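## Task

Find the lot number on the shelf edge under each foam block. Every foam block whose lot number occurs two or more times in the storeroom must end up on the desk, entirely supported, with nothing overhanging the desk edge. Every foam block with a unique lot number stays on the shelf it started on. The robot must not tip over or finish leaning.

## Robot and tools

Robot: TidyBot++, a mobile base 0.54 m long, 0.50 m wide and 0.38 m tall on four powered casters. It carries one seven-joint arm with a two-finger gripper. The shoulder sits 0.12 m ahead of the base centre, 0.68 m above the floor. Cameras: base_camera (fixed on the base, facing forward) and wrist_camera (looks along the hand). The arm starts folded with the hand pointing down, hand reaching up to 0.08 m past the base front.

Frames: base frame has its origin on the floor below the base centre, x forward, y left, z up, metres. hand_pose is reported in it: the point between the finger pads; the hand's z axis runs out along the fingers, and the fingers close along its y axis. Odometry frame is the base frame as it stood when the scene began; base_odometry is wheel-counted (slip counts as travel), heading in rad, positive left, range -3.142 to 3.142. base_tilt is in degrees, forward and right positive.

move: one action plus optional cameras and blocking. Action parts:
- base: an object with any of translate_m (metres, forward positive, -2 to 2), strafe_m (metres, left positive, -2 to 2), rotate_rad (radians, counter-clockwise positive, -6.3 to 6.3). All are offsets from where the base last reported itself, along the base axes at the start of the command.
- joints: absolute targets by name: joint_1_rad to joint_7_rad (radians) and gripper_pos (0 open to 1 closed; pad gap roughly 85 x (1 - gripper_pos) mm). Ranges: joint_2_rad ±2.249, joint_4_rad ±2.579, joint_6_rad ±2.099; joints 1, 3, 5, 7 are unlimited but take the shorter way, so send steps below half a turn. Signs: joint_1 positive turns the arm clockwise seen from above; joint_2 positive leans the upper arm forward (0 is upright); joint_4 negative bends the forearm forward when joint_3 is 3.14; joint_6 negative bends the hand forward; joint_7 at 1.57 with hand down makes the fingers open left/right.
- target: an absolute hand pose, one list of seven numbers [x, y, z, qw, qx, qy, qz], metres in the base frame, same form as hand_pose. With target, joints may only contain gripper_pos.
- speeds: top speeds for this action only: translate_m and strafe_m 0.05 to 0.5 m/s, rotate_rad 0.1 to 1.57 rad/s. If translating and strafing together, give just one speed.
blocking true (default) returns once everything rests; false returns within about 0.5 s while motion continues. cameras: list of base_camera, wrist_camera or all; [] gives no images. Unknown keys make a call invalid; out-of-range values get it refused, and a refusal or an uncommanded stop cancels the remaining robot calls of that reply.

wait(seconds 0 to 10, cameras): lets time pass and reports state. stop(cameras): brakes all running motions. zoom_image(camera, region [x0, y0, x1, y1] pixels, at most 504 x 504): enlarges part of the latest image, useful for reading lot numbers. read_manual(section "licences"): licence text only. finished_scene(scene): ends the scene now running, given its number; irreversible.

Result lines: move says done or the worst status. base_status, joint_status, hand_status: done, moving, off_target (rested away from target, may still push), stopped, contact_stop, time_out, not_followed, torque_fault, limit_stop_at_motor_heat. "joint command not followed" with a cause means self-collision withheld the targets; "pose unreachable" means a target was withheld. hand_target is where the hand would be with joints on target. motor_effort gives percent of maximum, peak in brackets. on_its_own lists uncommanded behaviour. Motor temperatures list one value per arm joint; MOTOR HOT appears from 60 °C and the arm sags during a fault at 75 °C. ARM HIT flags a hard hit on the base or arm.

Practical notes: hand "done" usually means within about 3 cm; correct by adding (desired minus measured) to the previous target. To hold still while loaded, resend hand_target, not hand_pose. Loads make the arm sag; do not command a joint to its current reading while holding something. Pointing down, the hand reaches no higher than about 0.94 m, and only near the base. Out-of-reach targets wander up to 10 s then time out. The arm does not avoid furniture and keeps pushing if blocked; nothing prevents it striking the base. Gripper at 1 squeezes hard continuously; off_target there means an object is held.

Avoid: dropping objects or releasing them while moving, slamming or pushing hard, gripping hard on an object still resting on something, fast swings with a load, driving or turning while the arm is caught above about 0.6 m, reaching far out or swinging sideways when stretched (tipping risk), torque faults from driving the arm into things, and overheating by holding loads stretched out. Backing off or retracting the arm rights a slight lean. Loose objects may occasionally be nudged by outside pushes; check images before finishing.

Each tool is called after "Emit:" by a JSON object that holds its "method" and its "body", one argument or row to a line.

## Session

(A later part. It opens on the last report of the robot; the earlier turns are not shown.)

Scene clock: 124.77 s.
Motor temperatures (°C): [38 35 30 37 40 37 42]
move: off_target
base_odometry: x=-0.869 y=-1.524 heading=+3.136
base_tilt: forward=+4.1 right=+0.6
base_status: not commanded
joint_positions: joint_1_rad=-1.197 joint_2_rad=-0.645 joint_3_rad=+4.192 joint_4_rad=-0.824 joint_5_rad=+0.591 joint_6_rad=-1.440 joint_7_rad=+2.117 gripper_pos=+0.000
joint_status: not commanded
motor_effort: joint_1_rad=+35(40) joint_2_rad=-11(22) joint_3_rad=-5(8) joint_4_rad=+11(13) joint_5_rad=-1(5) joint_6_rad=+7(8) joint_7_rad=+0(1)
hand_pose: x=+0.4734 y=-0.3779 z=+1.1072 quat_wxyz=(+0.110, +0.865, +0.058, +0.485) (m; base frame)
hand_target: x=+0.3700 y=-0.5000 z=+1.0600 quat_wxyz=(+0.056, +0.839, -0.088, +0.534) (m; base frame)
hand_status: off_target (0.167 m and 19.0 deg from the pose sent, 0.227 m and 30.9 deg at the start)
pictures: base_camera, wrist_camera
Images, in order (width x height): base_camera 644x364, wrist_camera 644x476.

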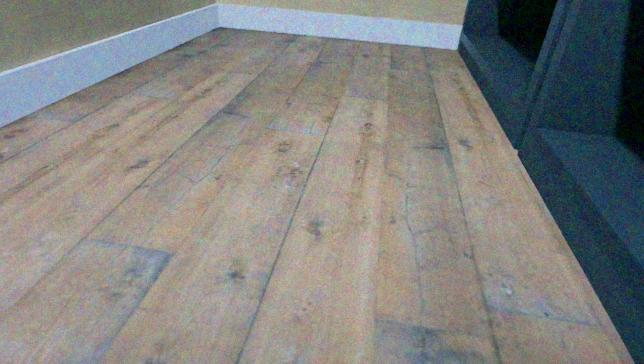

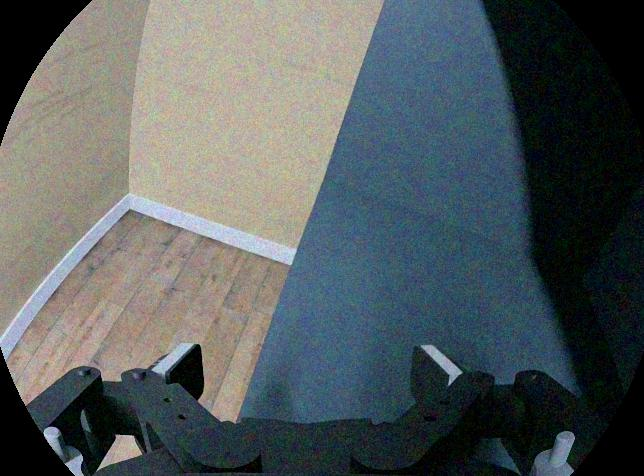

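Emit:
{"method": "move", "body": {
  "base": {"translate_m":0.1}
}}

Scene clock: 126.73 s.
Motor temperatures (°C): [38 35 30 37 40 37 42]
move: done
base_odometry: x=-0.970 y=-1.523 heading=+3.136
base_tilt: forward=-0.3 right=+0.6
base_status: done
joint_positions: joint_1_rad=-1.034 joint_2_rad=-0.670 joint_3_rad=+4.216 joint_4_rad=-0.832 joint_5_rad=+0.576 joint_6_rad=-1.433 joint_7_rad=+2.115 gripper_pos=+0.000
joint_status: not commanded
motor_effort: joint_1_rad=+5(37) joint_2_rad=-10(19) joint_3_rad=-9(9) joint_4_rad=+11(15) joint_5_rad=-2(4) joint_6_rad=+8(8) joint_7_rad=+0(1)
hand_pose: x=+0.4034 y=-0.4429 z=+1.0954 quat_wxyz=(+0.135, +0.868, -0.024, +0.478) (m; base frame)
hand_target: x=+0.3700 y=-0.5000 z=+1.0600 quat_wxyz=(+0.056, +0.839, -0.088, +0.534) (m; base frame)
hand_status: not commanded
pictures: base_camera, wrist_camera
Images, in order (width x height): base_camera 644x364, wrist_camera 644x476.

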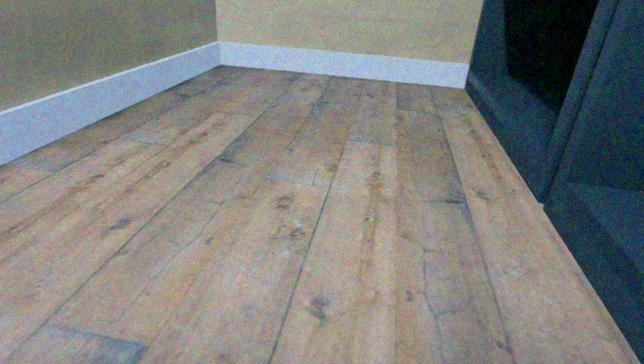

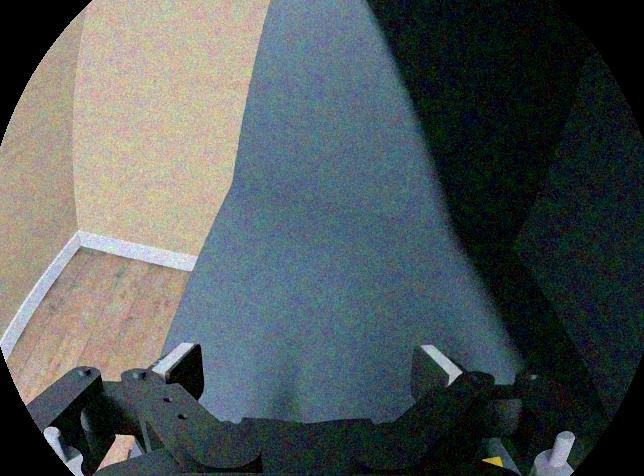

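Emit:
{"method": "move", "body": {
  "base": {"strafe_m":-0.02},
  "target": [0.43,-0.51,1.075,0.023,0.842,-0.037,0.537]
}}

Scene clock: 129.17 s.
Motor temperatures (°C): [38 35 30 37 40 37 42]
move: time_out
base_odometry: x=-0.968 y=-1.506 heading=+3.139
base_tilt: forward=-0.4 right=+0.5
base_status: strafe_m time_out (by the wheels' count: -0.017 of -0.020)
joint_positions: joint_1_rad=-1.258 joint_2_rad=-0.638 joint_3_rad=+4.232 joint_4_rad=-0.515 joint_5_rad=+0.604 joint_6_rad=-1.525 joint_7_rad=+2.128 gripper_pos=+0.000
joint_status: not commanded
motor_effort: joint_1_rad=-16(25) joint_2_rad=-13(16) joint_3_rad=-9(12) joint_4_rad=+6(11) joint_5_rad=-3(3) joint_6_rad=+7(8) joint_7_rad=+0(1)
hand_pose: x=+0.4286 y=-0.4357 z=+1.1679 quat_wxyz=(+0.107, +0.833, -0.019, +0.542) (m; base frame)
hand_target: x=+0.4300 y=-0.5100 z=+1.0750 quat_wxyz=(+0.023, +0.842, -0.037, +0.537) (m; base frame)
hand_status: off_target (0.119 m and 9.9 deg from the pose sent, 0.075 m and 14.9 deg at the start)
pictures: base_camera, wrist_camera
Images, in order (width x height): base_camera 644x364, wrist_camera 644x476.

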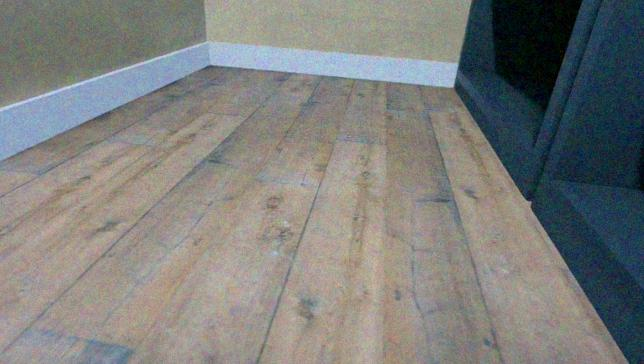

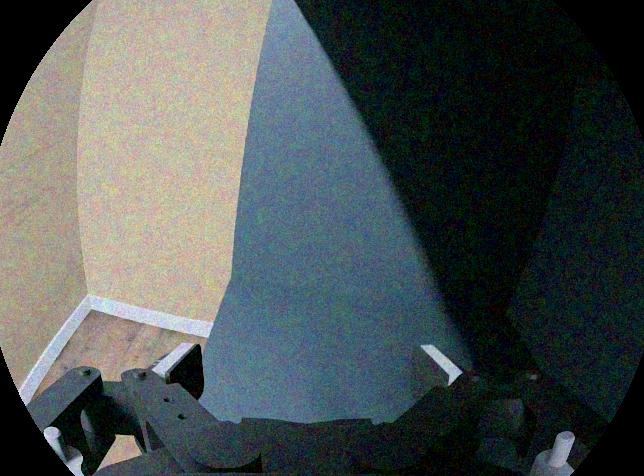

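Emit:
{"method": "move", "body": {
  "base": {"strafe_m":0.15}
}}

Emit:
{"method": "move", "body": {
  "target": [0.28,-0.46,1.09,0.139,0.814,-0.218,0.519]
}}

Scene clock: 131.43 s.
Motor temperatures (°C): [38 35 30 37 40 37 42]
move: done
base_odometry: x=-0.969 y=-1.656 heading=+3.139
base_tilt: forward=-0.4 right=+0.6
base_status: done
joint_positions: joint_1_rad=-1.339 joint_2_rad=-0.827 joint_3_rad=+4.231 joint_4_rad=-0.510 joint_5_rad=+0.612 joint_6_rad=-1.530 joint_7_rad=+2.128 gripper_pos=+0.000
joint_status: not commanded
motor_effort: joint_1_rad=+0(16) joint_2_rad=+33(40) joint_3_rad=-8(11) joint_4_rad=+4(7) joint_5_rad=-4(5) joint_6_rad=+7(8) joint_7_rad=+0(1)
hand_pose: x=+0.4407 y=-0.4951 z=+1.0979 quat_wxyz=(+0.010, +0.827, -0.040, +0.561) (m; base frame)
hand_target: x=+0.4300 y=-0.5100 z=+1.0750 quat_wxyz=(+0.023, +0.842, -0.037, +0.537) (m; base frame)
hand_status: not commanded
pictures: base_camera, wrist_camera
Images, in order (width x height): base_camera 644x364, wrist_camera 644x476.

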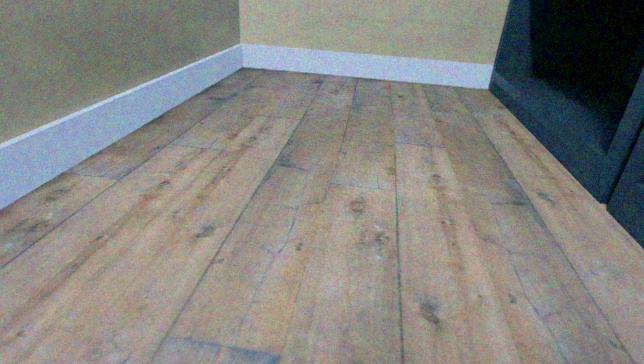

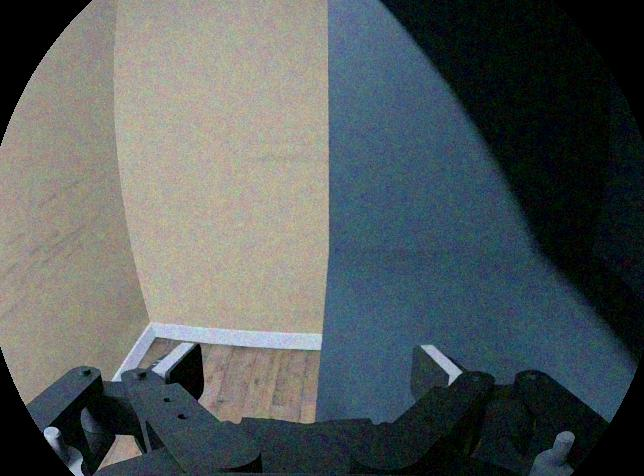

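Scene clock: 133.57 s.
Motor temperatures (°C): [38 35 30 37 40 37 42]
move: done
base_odometry: x=-0.969 y=-1.656 heading=+3.139
base_tilt: forward=-0.4 right=+0.6
base_status: not commanded
joint_positions: joint_1_rad=-0.513 joint_2_rad=-0.686 joint_3_rad=+4.154 joint_4_rad=-1.079 joint_5_rad=+0.426 joint_6_rad=-1.269 joint_7_rad=+1.957 gripper_pos=+0.000
joint_status: not commanded
motor_effort: joint_1_rad=+0(2) joint_2_rad=+19(33) joint_3_rad=-10(10) joint_4_rad=+13(14) joint_5_rad=-2(4) joint_6_rad=+8(8) joint_7_rad=+0(1)
hand_pose: x=+0.2604 y=-0.4740 z=+1.0759 quat_wxyz=(+0.162, +0.831, -0.211, +0.488) (m; base frame)
hand_target: x=+0.2800 y=-0.4600 z=+1.0900 quat_wxyz=(+0.139, +0.814, -0.218, +0.519) (m; base frame)
hand_status: done (0.028 m and 4.9 deg from the pose sent, 0.165 m and 25.7 deg at the start)
pictures: base_camera, wrist_camera
Images, in order (width x height): base_camera 644x364, wrist_camera 644x476.

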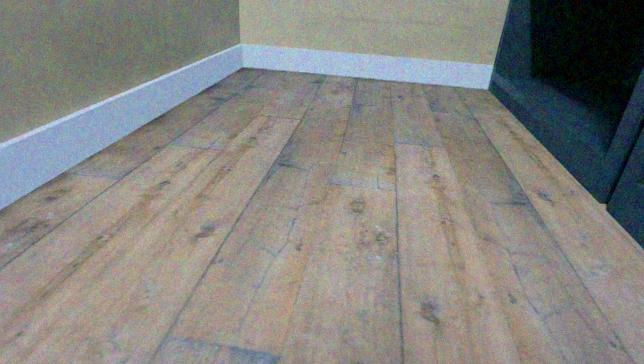

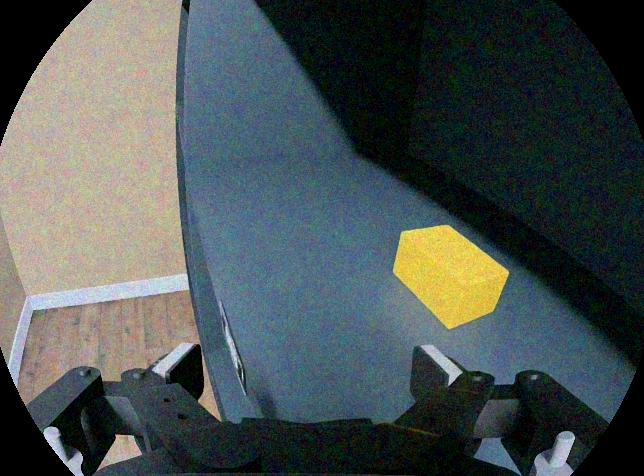

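Emit:
{"method": "move", "body": {
  "target": [0.30,-0.445,1.12,0.139,0.814,-0.218,0.519]
}}

Emit:
{"method": "move", "body": {
  "base": {"strafe_m":-0.125}
}}

Scene clock: 135.63 s.
Motor temperatures (°C): [38 35 30 37 40 37 42]
move: done
base_odometry: x=-0.969 y=-1.656 heading=+3.139
base_tilt: forward=-0.4 right=+0.6
base_status: not commanded
joint_positions: joint_1_rad=-0.517 joint_2_rad=-0.609 joint_3_rad=+4.150 joint_4_rad=-1.026 joint_5_rad=+0.404 joint_6_rad=-1.268 joint_7_rad=+1.925 gripper_pos=+0.000
joint_status: not commanded
motor_effort: joint_1_rad=+0(1) joint_2_rad=+16(20) joint_3_rad=-9(11) joint_4_rad=+13(14) joint_5_rad=-1(2) joint_6_rad=+7(8) joint_7_rad=+0(1)
hand_pose: x=+0.2827 y=-0.4611 z=+1.1076 quat_wxyz=(+0.177, +0.825, -0.214, +0.492) (m; base frame)
hand_target: x=+0.3000 y=-0.4450 z=+1.1200 quat_wxyz=(+0.139, +0.814, -0.218, +0.519) (m; base frame)
hand_status: done (0.027 m and 5.5 deg from the pose sent, 0.066 m and 4.9 deg at the start)
pictures: base_camera, wrist_camera
Images, in order (width x height): base_camera 644x364, wrist_camera 644x476.

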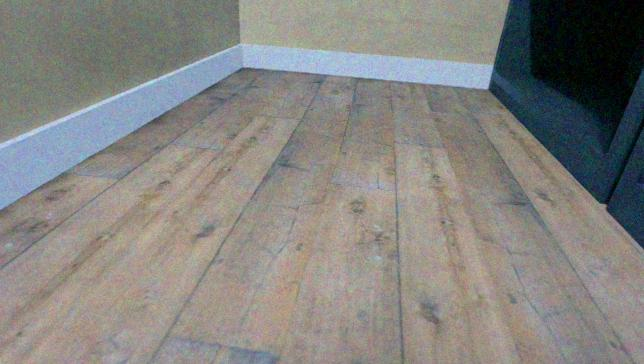

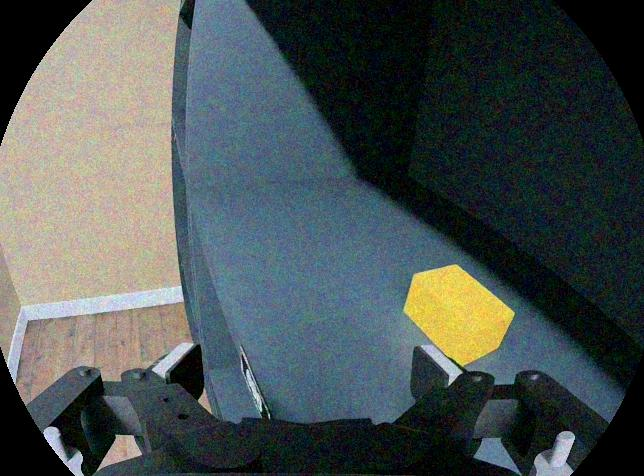

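Scene clock: 137.03 s.
Motor temperatures (°C): [38 35 30 37 40 37 42]
move: done
base_odometry: x=-0.969 y=-1.531 heading=+3.140
base_tilt: forward=-0.4 right=+0.6
base_status: done
joint_positions: joint_1_rad=-0.519 joint_2_rad=-0.608 joint_3_rad=+4.150 joint_4_rad=-1.026 joint_5_rad=+0.402 joint_6_rad=-1.268 joint_7_rad=+1.924 gripper_pos=+0.000
joint_status: not commanded
motor_effort: joint_1_rad=+0(2) joint_2_rad=+17(18) joint_3_rad=-9(11) joint_4_rad=+14(14) joint_5_rad=-1(2) joint_6_rad=+8(8) joint_7_rad=+0(1)
hand_pose: x=+0.2843 y=-0.4598 z=+1.1081 quat_wxyz=(+0.176, +0.825, -0.213, +0.493) (m; base frame)
hand_target: x=+0.3000 y=-0.4450 z=+1.1200 quat_wxyz=(+0.139, +0.814, -0.218, +0.519) (m; base frame)
hand_status: not commanded
pictures: base_camera, wrist_camera
Images, in order (width x height): base_camera 644x364, wrist_camera 644x476.

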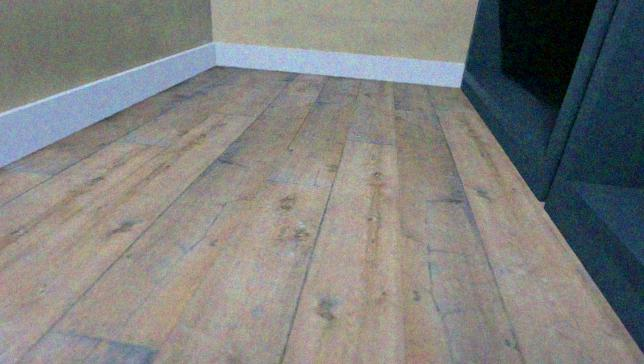

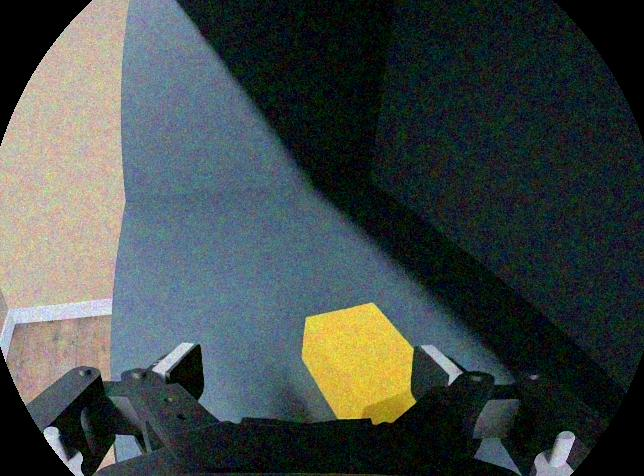

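Emit:
{"method": "move", "body": {
  "target": [0.325,-0.505,1.105,0.13,0.818,-0.204,0.521]
}}

Scene clock: 138.67 s.
Motor temperatures (°C): [38 35 30 37 40 37 42]
move: done
base_odometry: x=-0.969 y=-1.531 heading=+3.140
base_tilt: forward=-0.3 right=+0.6
base_status: not commanded
joint_positions: joint_1_rad=-0.795 joint_2_rad=-0.662 joint_3_rad=+4.239 joint_4_rad=-0.905 joint_5_rad=+0.430 joint_6_rad=-1.268 joint_7_rad=+1.924 gripper_pos=+0.000
joint_status: not commanded
motor_effort: joint_1_rad=-1(1) joint_2_rad=+20(22) joint_3_rad=-9(10) joint_4_rad=+12(14) joint_5_rad=-2(2) joint_6_rad=+8(8) joint_7_rad=+0(1)
hand_pose: x=+0.3432 y=-0.4795 z=+1.1203 quat_wxyz=(+0.122, +0.816, -0.178, +0.536) (m; base frame)
hand_target: x=+0.3250 y=-0.5050 z=+1.1050 quat_wxyz=(+0.130, +0.818, -0.204, +0.521) (m; base frame)
hand_status: done (0.035 m and 3.6 deg from the pose sent, 0.061 m and 6.3 deg at the start)
pictures: base_camera, wrist_camera
Images, in order (width x height): base_camera 644x364, wrist_camera 644x476.

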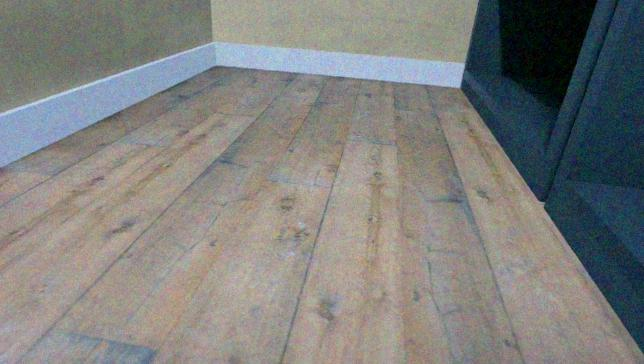

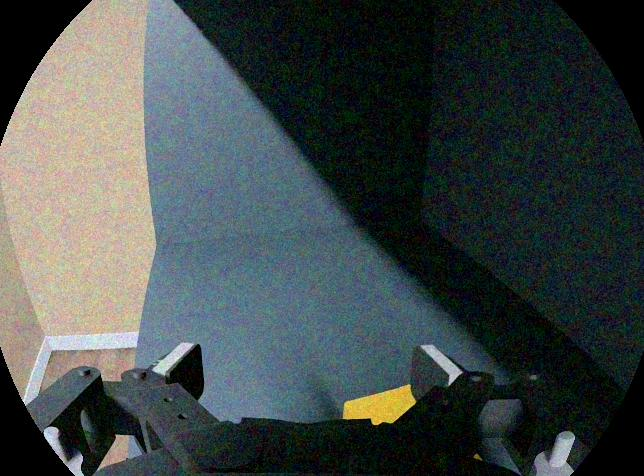

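Emit:
{"method": "move", "body": {
  "target": [0.30,-0.55,1.095,0.13,0.818,-0.204,0.521]
}}

Scene clock: 140.00 s.
Motor temperatures (°C): [38 35 30 37 40 37 42]
move: done
base_odometry: x=-0.969 y=-1.531 heading=+3.140
base_tilt: forward=-0.4 right=+0.6
base_status: not commanded
joint_positions: joint_1_rad=-0.902 joint_2_rad=-0.739 joint_3_rad=+4.252 joint_4_rad=-0.758 joint_5_rad=+0.527 joint_6_rad=-1.328 joint_7_rad=+1.942 gripper_pos=+0.000
joint_status: not commanded
motor_effort: joint_1_rad=-1(2) joint_2_rad=+25(29) joint_3_rad=-10(11) joint_4_rad=+8(12) joint_5_rad=-3(3) joint_6_rad=+8(8) joint_7_rad=+0(1)
hand_pose: x=+0.3153 y=-0.5308 z=+1.1218 quat_wxyz=(+0.114, +0.800, -0.202, +0.554) (m; base frame)
hand_target: x=+0.3000 y=-0.5500 z=+1.0950 quat_wxyz=(+0.130, +0.818, -0.204, +0.521) (m; base frame)
hand_status: done (0.036 m and 4.7 deg from the pose sent, 0.086 m and 3.6 deg at the start)
pictures: base_camera, wrist_camera
Images, in order (width x height): base_camera 644x364, wrist_camera 644x476.

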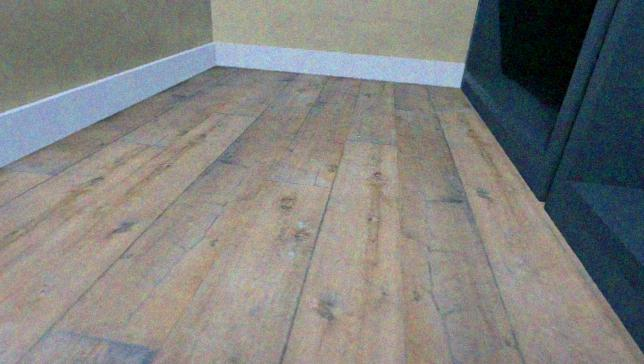

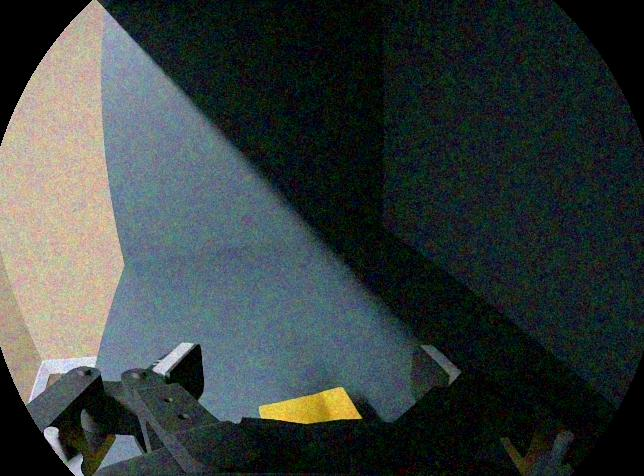

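Emit:
{"method": "move", "body": {
  "target": [0.298,-0.545,1.04,0.13,0.818,-0.204,0.521]
}}

Scene clock: 141.50 s.
Motor temperatures (°C): [38 35 30 37 40 37 42]
move: off_target
base_odometry: x=-0.969 y=-1.531 heading=+3.140
base_tilt: forward=-0.3 right=+0.6
base_status: not commanded
joint_positions: joint_1_rad=-0.791 joint_2_rad=-0.765 joint_3_rad=+4.254 joint_4_rad=-1.023 joint_5_rad=+0.527 joint_6_rad=-1.238 joint_7_rad=+1.942 gripper_pos=+0.000
joint_status: not commanded
motor_effort: joint_1_rad=+2(3) joint_2_rad=+20(26) joint_3_rad=-11(12) joint_4_rad=+13(13) joint_5_rad=-2(3) joint_6_rad=+7(8) joint_7_rad=+0(1)
hand_pose: x=+0.3242 y=-0.5161 z=+1.0510 quat_wxyz=(+0.122, +0.834, -0.186, +0.505) (m; base frame)
hand_target: x=+0.2980 y=-0.5450 z=+1.0400 quat_wxyz=(+0.130, +0.818, -0.204, +0.521) (m; base frame)
hand_status: off_target (0.041 m and 3.4 deg from the pose sent, 0.085 m and 4.7 deg at the start)
pictures: base_camera, wrist_camera
Images, in order (width x height): base_camera 644x364, wrist_camera 644x476.

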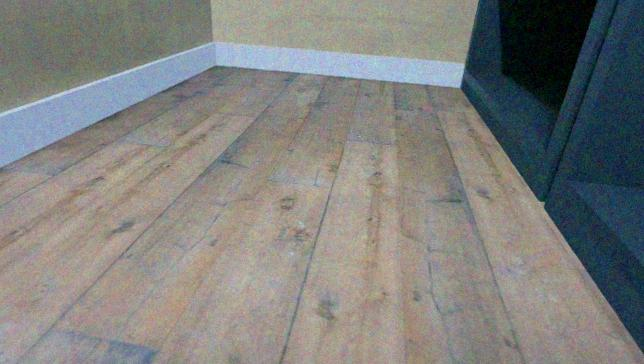

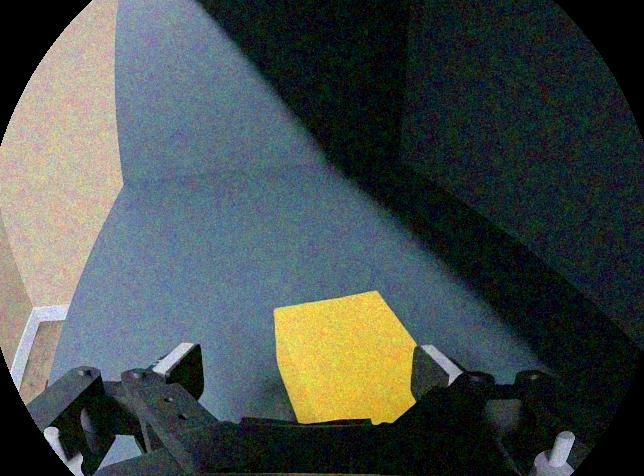

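Emit:
{"method": "move", "body": {
  "joints": {"gripper_pos":0.45}
}}

Emit:
{"method": "move", "body": {
  "joints": {"gripper_pos":0.6}
}}

Scene clock: 142.47 s.
Motor temperatures (°C): [38 35 30 37 40 37 42]
move: done
base_odometry: x=-0.969 y=-1.531 heading=+3.140
base_tilt: forward=-0.3 right=+0.6
base_status: not commanded
joint_positions: joint_1_rad=-0.791 joint_2_rad=-0.765 joint_3_rad=+4.254 joint_4_rad=-1.023 joint_5_rad=+0.527 joint_6_rad=-1.235 joint_7_rad=+1.942 gripper_pos=+0.450
joint_status: all done
motor_effort: joint_1_rad=+3(3) joint_2_rad=+20(20) joint_3_rad=-11(11) joint_4_rad=+13(13) joint_5_rad=-2(2) joint_6_rad=+7(8) joint_7_rad=+0(1)
hand_pose: x=+0.3244 y=-0.5165 z=+1.0517 quat_wxyz=(+0.123, +0.833, -0.186, +0.506) (m; base frame)
hand_target: x=+0.2980 y=-0.5450 z=+1.0400 quat_wxyz=(+0.130, +0.818, -0.204, +0.521) (m; base frame)
hand_status: not commanded
pictures: base_camera, wrist_camera
Images, in order (width x height): base_camera 644x364, wrist_camera 644x476.

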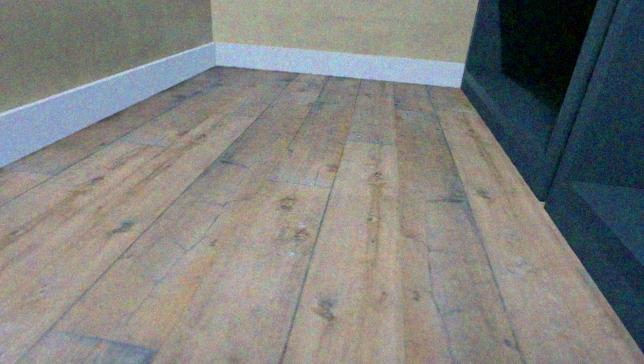

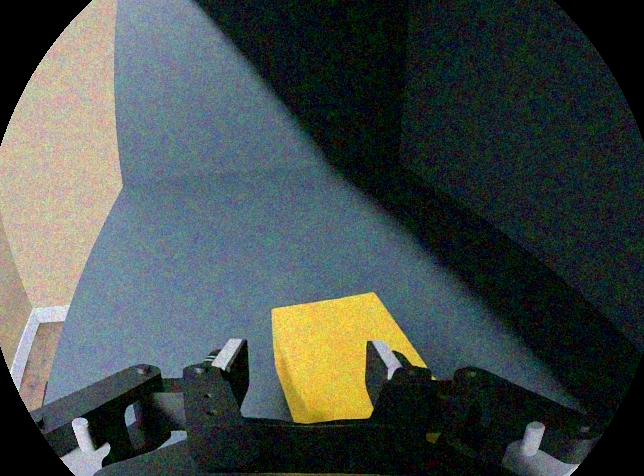

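Scene clock: 143.03 s.
Motor temperatures (°C): [38 35 30 37 40 37 42]
move: done
base_odometry: x=-0.969 y=-1.531 heading=+3.140
base_tilt: forward=-0.3 right=+0.6
base_status: not commanded
joint_positions: joint_1_rad=-0.791 joint_2_rad=-0.765 joint_3_rad=+4.254 joint_4_rad=-1.023 joint_5_rad=+0.527 joint_6_rad=-1.232 joint_7_rad=+1.942 gripper_pos=+0.600
joint_status: all done
motor_effort: joint_1_rad=+3(3) joint_2_rad=+19(20) joint_3_rad=-11(11) joint_4_rad=+12(13) joint_5_rad=-2(2) joint_6_rad=+7(7) joint_7_rad=+0(1)
hand_pose: x=+0.3246 y=-0.5170 z=+1.0525 quat_wxyz=(+0.124, +0.832, -0.186, +0.507) (m; base frame)
hand_target: x=+0.2980 y=-0.5450 z=+1.0400 quat_wxyz=(+0.130, +0.818, -0.204, +0.521) (m; base frame)
hand_status: not commanded
pictures: base_camera, wrist_camera
Images, in order (width x height): base_camera 644x364, wrist_camera 644x476.

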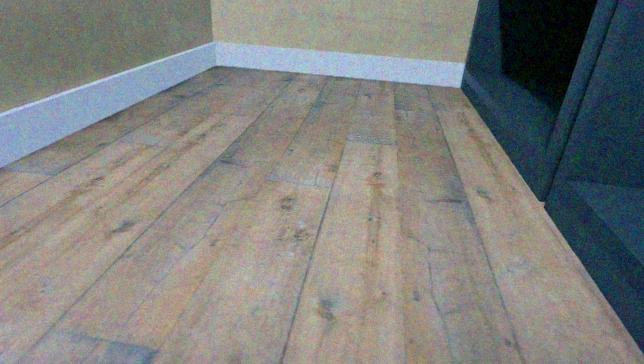

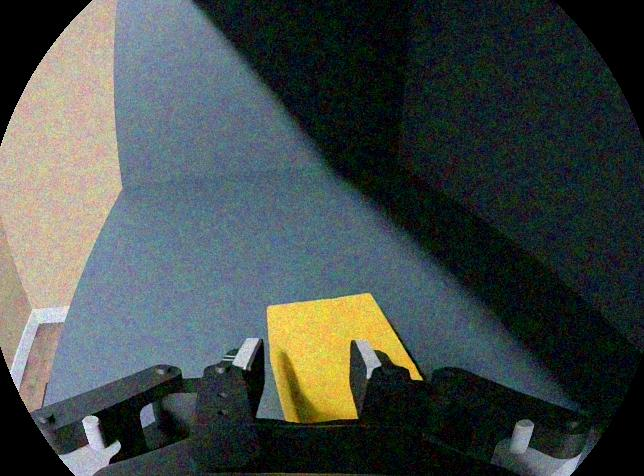

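Emit:
{"method": "move", "body": {
  "joints": {"gripper_pos":0}
}}

Emit:
{"method": "move", "body": {
  "target": [0.298,-0.56,1.09,0.13,0.818,-0.204,0.521]
}}

Emit:
{"method": "move", "body": {
  "target": [0.272,-0.59,1.05,0.13,0.818,-0.204,0.521]
}}

Scene clock: 144.07 s.
Motor temperatures (°C): [38 35 30 37 40 37 42]
move: done
base_odometry: x=-0.969 y=-1.531 heading=+3.140
base_tilt: forward=-0.3 right=+0.6
base_status: not commanded
joint_positions: joint_1_rad=-0.791 joint_2_rad=-0.765 joint_3_rad=+4.254 joint_4_rad=-1.023 joint_5_rad=+0.527 joint_6_rad=-1.232 joint_7_rad=+1.942 gripper_pos=+0.000
joint_status: all done
motor_effort: joint_1_rad=+3(3) joint_2_rad=+19(20) joint_3_rad=-11(11) joint_4_rad=+13(13) joint_5_rad=-2(2) joint_6_rad=+7(8) joint_7_rad=+0(1)
hand_pose: x=+0.3246 y=-0.5170 z=+1.0525 quat_wxyz=(+0.124, +0.832, -0.186, +0.507) (m; base frame)
hand_target: x=+0.2980 y=-0.5450 z=+1.0400 quat_wxyz=(+0.130, +0.818, -0.204, +0.521) (m; base frame)
hand_status: not commanded
pictures: base_camera, wrist_camera
Images, in order (width x height): base_camera 644x364, wrist_camera 644x476.

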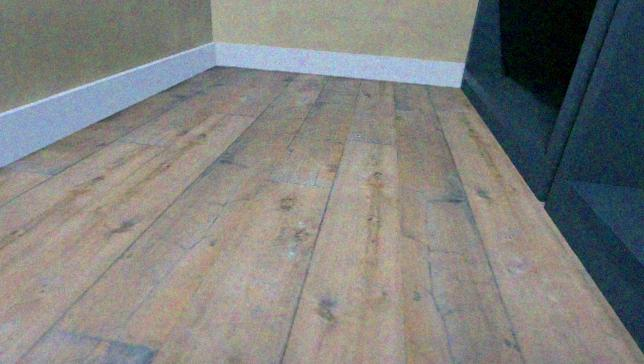

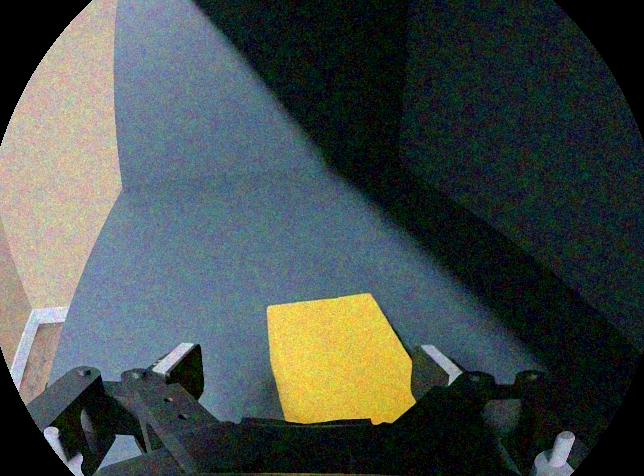

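Scene clock: 145.50 s.
Motor temperatures (°C): [38 35 30 37 40 37 42]
move: done
base_odometry: x=-0.969 y=-1.532 heading=+3.140
base_tilt: forward=-0.3 right=+0.6
base_status: not commanded
joint_positions: joint_1_rad=-0.905 joint_2_rad=-0.741 joint_3_rad=+4.260 joint_4_rad=-0.750 joint_5_rad=+0.543 joint_6_rad=-1.333 joint_7_rad=+1.952 gripper_pos=+0.000
joint_status: not commanded
motor_effort: joint_1_rad=-4(4) joint_2_rad=+20(21) joint_3_rad=-10(12) joint_4_rad=+10(15) joint_5_rad=-3(3) joint_6_rad=+7(8) joint_7_rad=-1(1)
hand_pose: x=+0.3103 y=-0.5378 z=+1.1181 quat_wxyz=(+0.123, +0.802, -0.204, +0.548) (m; base frame)
hand_target: x=+0.2980 y=-0.5600 z=+1.0900 quat_wxyz=(+0.130, +0.818, -0.204, +0.521) (m; base frame)
hand_status: done (0.038 m and 3.7 deg from the pose sent, 0.063 m and 3.1 deg at the start)
pictures: base_camera, wrist_camera
Images, in order (width x height): base_camera 644x364, wrist_camera 644x476.

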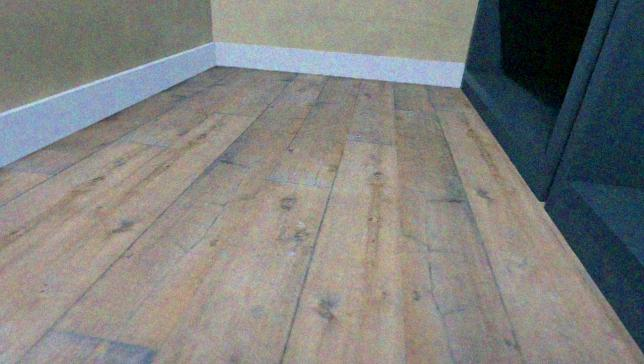

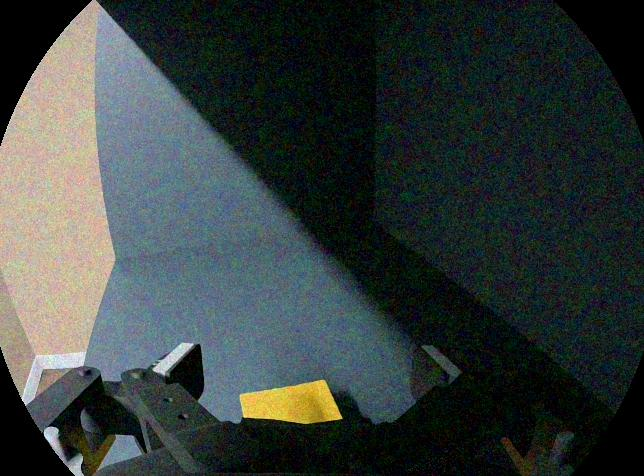

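Scene clock: 146.37 s.
Motor temperatures (°C): [38 35 30 37 40 37 42]
move: off_target
base_odometry: x=-0.969 y=-1.532 heading=+3.140
base_tilt: forward=-0.4 right=+0.6
base_status: not commanded
joint_positions: joint_1_rad=-0.905 joint_2_rad=-0.742 joint_3_rad=+4.260 joint_4_rad=-0.759 joint_5_rad=+0.559 joint_6_rad=-1.333 joint_7_rad=+2.007 gripper_pos=+0.000
joint_status: not commanded
motor_effort: joint_1_rad=-2(4) joint_2_rad=+9(20) joint_3_rad=-9(10) joint_4_rad=+9(11) joint_5_rad=-2(3) joint_6_rad=+7(8) joint_7_rad=-1(1)
hand_pose: x=+0.3095 y=-0.5402 z=+1.1130 quat_wxyz=(+0.142, +0.811, -0.183, +0.538) (m; base frame)
hand_target: x=+0.2720 y=-0.5900 z=+1.0500 quat_wxyz=(+0.130, +0.818, -0.204, +0.521) (m; base frame)
hand_status: off_target (0.089 m and 3.4 deg from the pose sent, 0.094 m and 3.7 deg at the start)
pictures: base_camera, wrist_camera
Images, in order (width x height): base_camera 644x364, wrist_camera 644x476.

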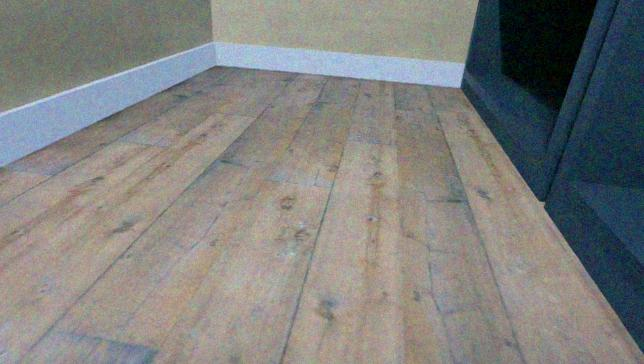

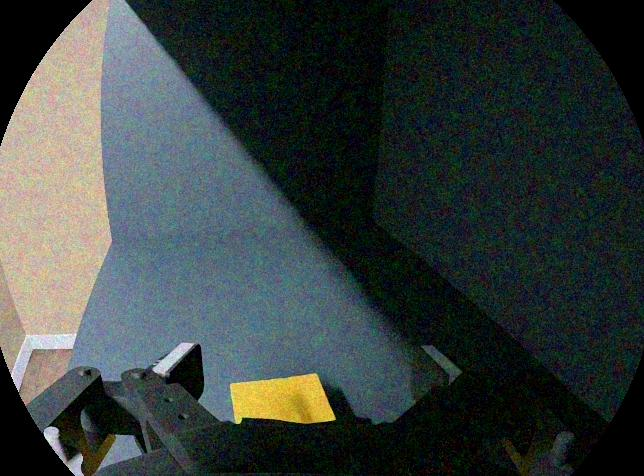

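Emit:
{"method": "move", "body": {
  "target": [0.288,-0.563,1.06,0.13,0.818,-0.204,0.521]
}}

Emit:
{"method": "move", "body": {
  "target": [0.288,-0.565,1.03,0.13,0.818,-0.204,0.521]
}}

Scene clock: 147.47 s.
Motor temperatures (°C): [38 35 30 37 40 37 42]
move: off_target
base_odometry: x=-0.969 y=-1.532 heading=+3.140
base_tilt: forward=-0.3 right=+0.6
base_status: not commanded
joint_positions: joint_1_rad=-0.874 joint_2_rad=-0.755 joint_3_rad=+4.260 joint_4_rad=-0.849 joint_5_rad=+0.559 joint_6_rad=-1.332 joint_7_rad=+2.007 gripper_pos=+0.000
joint_status: not commanded
motor_effort: joint_1_rad=+1(2) joint_2_rad=+20(20) joint_3_rad=-10(11) joint_4_rad=+10(11) joint_5_rad=-2(3) joint_6_rad=+7(8) joint_7_rad=+0(1)
hand_pose: x=+0.3143 y=-0.5311 z=+1.0815 quat_wxyz=(+0.134, +0.830, -0.173, +0.513) (m; base frame)
hand_target: x=+0.2880 y=-0.5630 z=+1.0600 quat_wxyz=(+0.130, +0.818, -0.204, +0.521) (m; base frame)
hand_status: off_target (0.047 m and 4.0 deg from the pose sent, 0.062 m and 3.4 deg at the start)
pictures: base_camera, wrist_camera
Images, in order (width x height): base_camera 644x364, wrist_camera 644x476.

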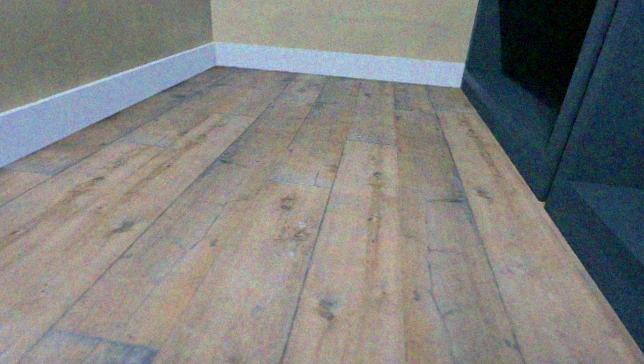

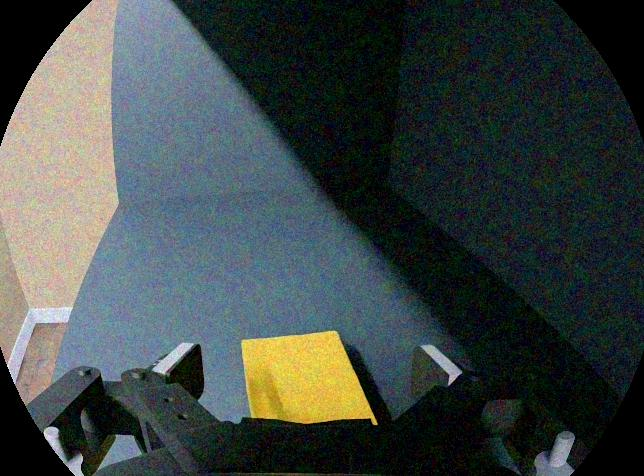

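Scene clock: 148.47 s.
Motor temperatures (°C): [38 35 30 37 40 37 42]
move: off_target
base_odometry: x=-0.969 y=-1.532 heading=+3.140
base_tilt: forward=-0.3 right=+0.6
base_status: not commanded
joint_positions: joint_1_rad=-0.834 joint_2_rad=-0.778 joint_3_rad=+4.262 joint_4_rad=-0.988 joint_5_rad=+0.559 joint_6_rad=-1.260 joint_7_rad=+2.007 gripper_pos=+0.000
joint_status: not commanded
motor_effort: joint_1_rad=+4(4) joint_2_rad=+16(19) joint_3_rad=-11(11) joint_4_rad=+13(14) joint_5_rad=-2(2) joint_6_rad=+7(8) joint_7_rad=+0(0)
hand_pose: x=+0.3266 y=-0.5254 z=+1.0481 quat_wxyz=(+0.136, +0.841, -0.159, +0.499) (m; base frame)
hand_target: x=+0.2880 y=-0.5650 z=+1.0300 quat_wxyz=(+0.130, +0.818, -0.204, +0.521) (m; base frame)
hand_status: off_target (0.058 m and 6.4 deg from the pose sent, 0.067 m and 4.0 deg at the start)
pictures: base_camera, wrist_camera
Images, in order (width x height): base_camera 644x364, wrist_camera 644x476.

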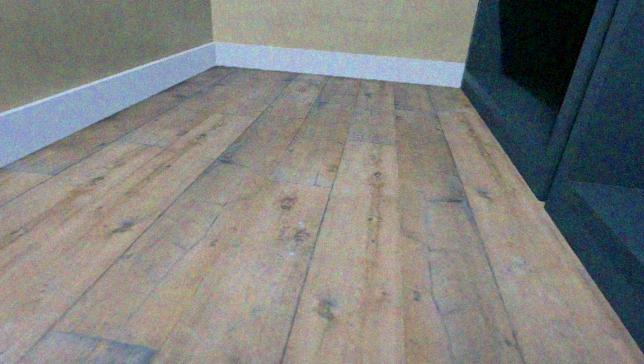

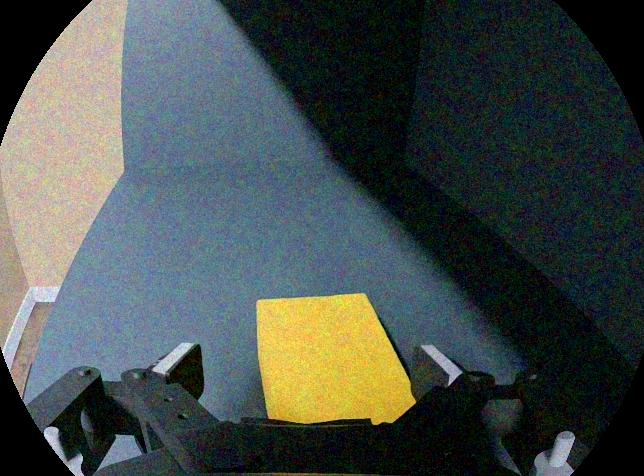

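Emit:
{"method": "move", "body": {
  "joints": {"gripper_pos":0.4}
}}

Scene clock: 149.37 s.
Motor temperatures (°C): [38 35 30 37 40 37 42]
move: done
base_odometry: x=-0.969 y=-1.532 heading=+3.140
base_tilt: forward=-0.3 right=+0.6
base_status: not commanded
joint_positions: joint_1_rad=-0.833 joint_2_rad=-0.778 joint_3_rad=+4.262 joint_4_rad=-0.989 joint_5_rad=+0.559 joint_6_rad=-1.255 joint_7_rad=+2.007 gripper_pos=+0.400
joint_status: all done
motor_effort: joint_1_rad=+4(4) joint_2_rad=+16(17) joint_3_rad=-11(11) joint_4_rad=+13(14) joint_5_rad=-2(2) joint_6_rad=+7(8) joint_7_rad=+0(1)
hand_pose: x=+0.3270 y=-0.5263 z=+1.0494 quat_wxyz=(+0.137, +0.840, -0.159, +0.500) (m; base frame)
hand_target: x=+0.2880 y=-0.5650 z=+1.0300 quat_wxyz=(+0.130, +0.818, -0.204, +0.521) (m; base frame)
hand_status: not commanded
pictures: base_camera, wrist_camera
Images, in order (width x height): base_camera 644x364, wrist_camera 644x476.

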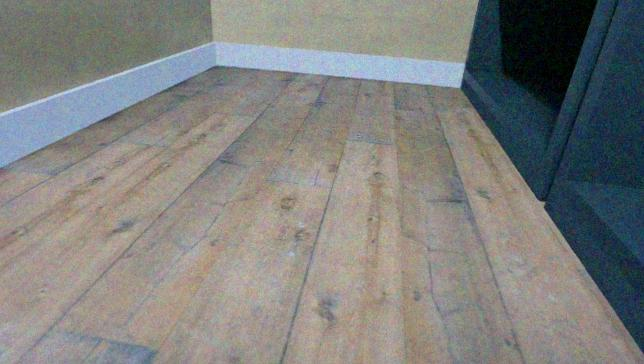

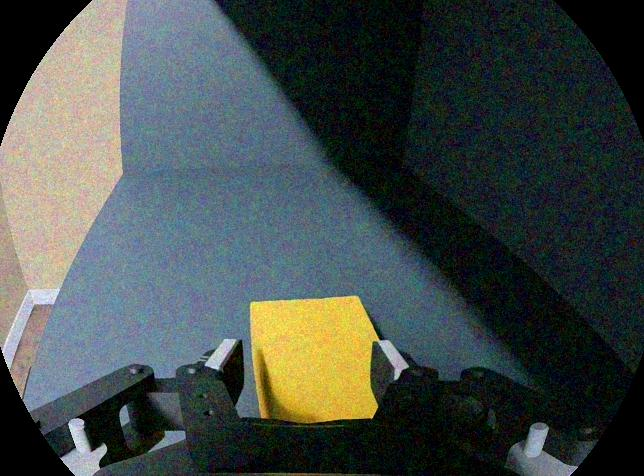

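Now hugging both sides. Close.

Emit:
{"method": "move", "body": {
  "joints": {"gripper_pos":0.62}
}}

Scene clock: 150.10 s.
Motor temperatures (°C): [38 35 30 37 40 37 42]
move: done
base_odometry: x=-0.969 y=-1.532 heading=+3.140
base_tilt: forward=-0.3 right=+0.6
base_status: not commanded
joint_positions: joint_1_rad=-0.833 joint_2_rad=-0.778 joint_3_rad=+4.262 joint_4_rad=-0.989 joint_5_rad=+0.559 joint_6_rad=-1.248 joint_7_rad=+2.007 gripper_pos=+0.620
joint_status: all done
motor_effort: joint_1_rad=+5(6) joint_2_rad=+16(16) joint_3_rad=-9(11) joint_4_rad=+12(13) joint_5_rad=-1(2) joint_6_rad=+6(8) joint_7_rad=-1(1)
hand_pose: x=+0.3275 y=-0.5273 z=+1.0511 quat_wxyz=(+0.139, +0.838, -0.160, +0.503) (m; base frame)
hand_target: x=+0.2880 y=-0.5650 z=+1.0300 quat_wxyz=(+0.130, +0.818, -0.204, +0.521) (m; base frame)
hand_status: not commanded
pictures: base_camera, wrist_camera
Images, in order (width x height): base_camera 644x364, wrist_camera 644x476.

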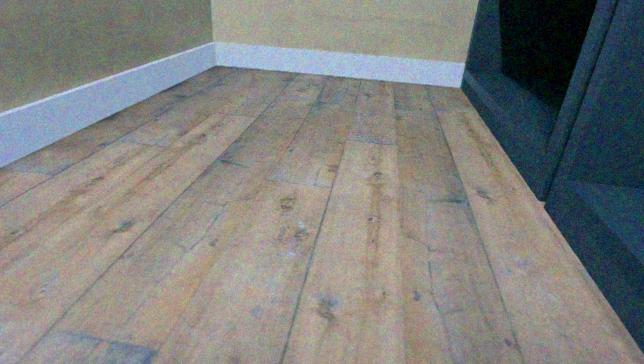

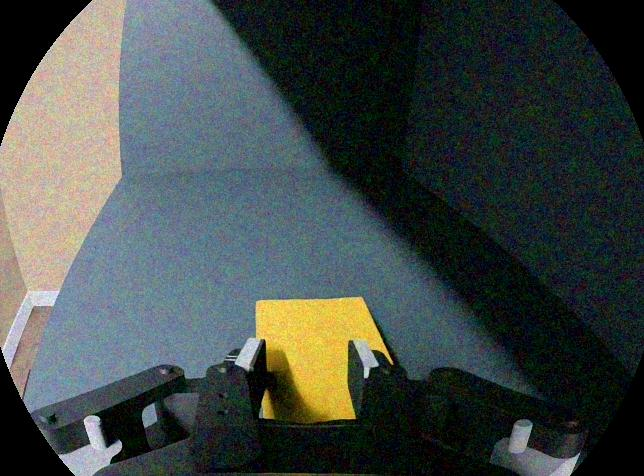

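Emit:
{"method": "move", "body": {
  "joints": {"gripper_pos":0.8}
}}

Emit:
{"method": "zoom_image", "body": {
  "camera": "wrist_camera",
  "region": [200, 270, 440, 450]
}}

Scene clock: 155.83 s.
Motor temperatures (°C): [38 35 30 37 40 37 42]
move: done
base_odometry: x=-0.969 y=-1.532 heading=+3.140
base_tilt: forward=-0.3 right=+0.6
base_status: not commanded
joint_positions: joint_1_rad=-0.833 joint_2_rad=-0.778 joint_3_rad=+4.262 joint_4_rad=-0.989 joint_5_rad=+0.559 joint_6_rad=-1.243 joint_7_rad=+2.007 gripper_pos=+0.799
joint_status: all done
motor_effort: joint_1_rad=+6(6) joint_2_rad=+15(16) joint_3_rad=-9(9) joint_4_rad=+12(13) joint_5_rad=+0(1) joint_6_rad=+6(7) joint_7_rad=+0(1)
hand_pose: x=+0.3278 y=-0.5281 z=+1.0524 quat_wxyz=(+0.140, +0.837, -0.160, +0.504) (m; base frame)
hand_target: x=+0.2880 y=-0.5650 z=+1.0300 quat_wxyz=(+0.130, +0.818, -0.204, +0.521) (m; base frame)
hand_status: not commanded
pictures: base_camera, wrist_camera
Images, in order (width x height): base_camera 644x364, wrist_camera 644x476.

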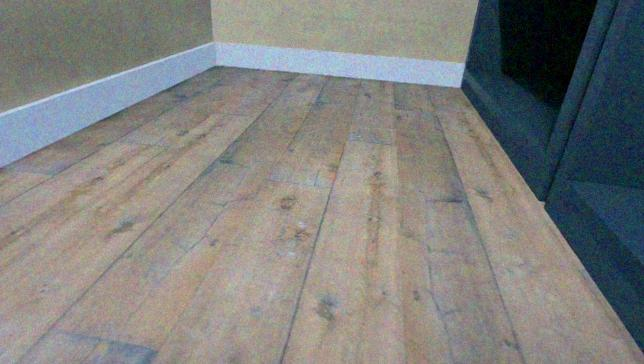

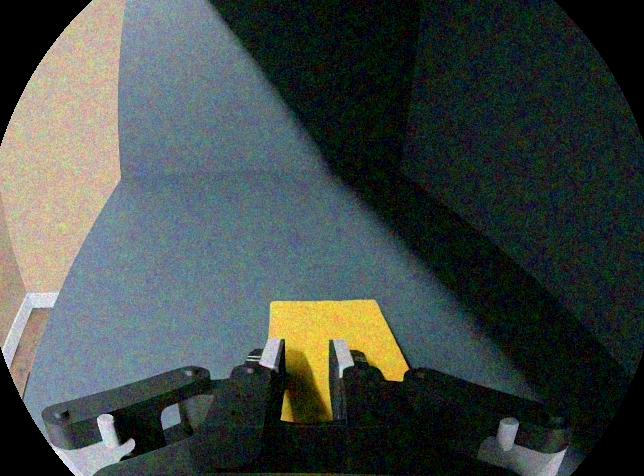

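Scaled by 2.100.

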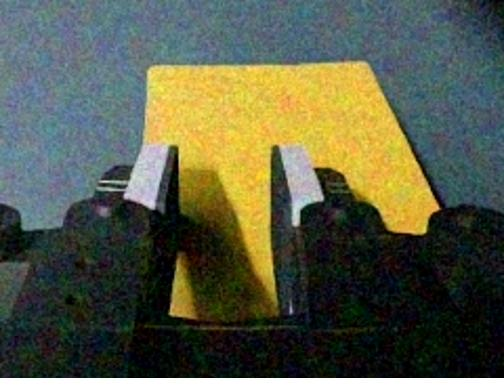

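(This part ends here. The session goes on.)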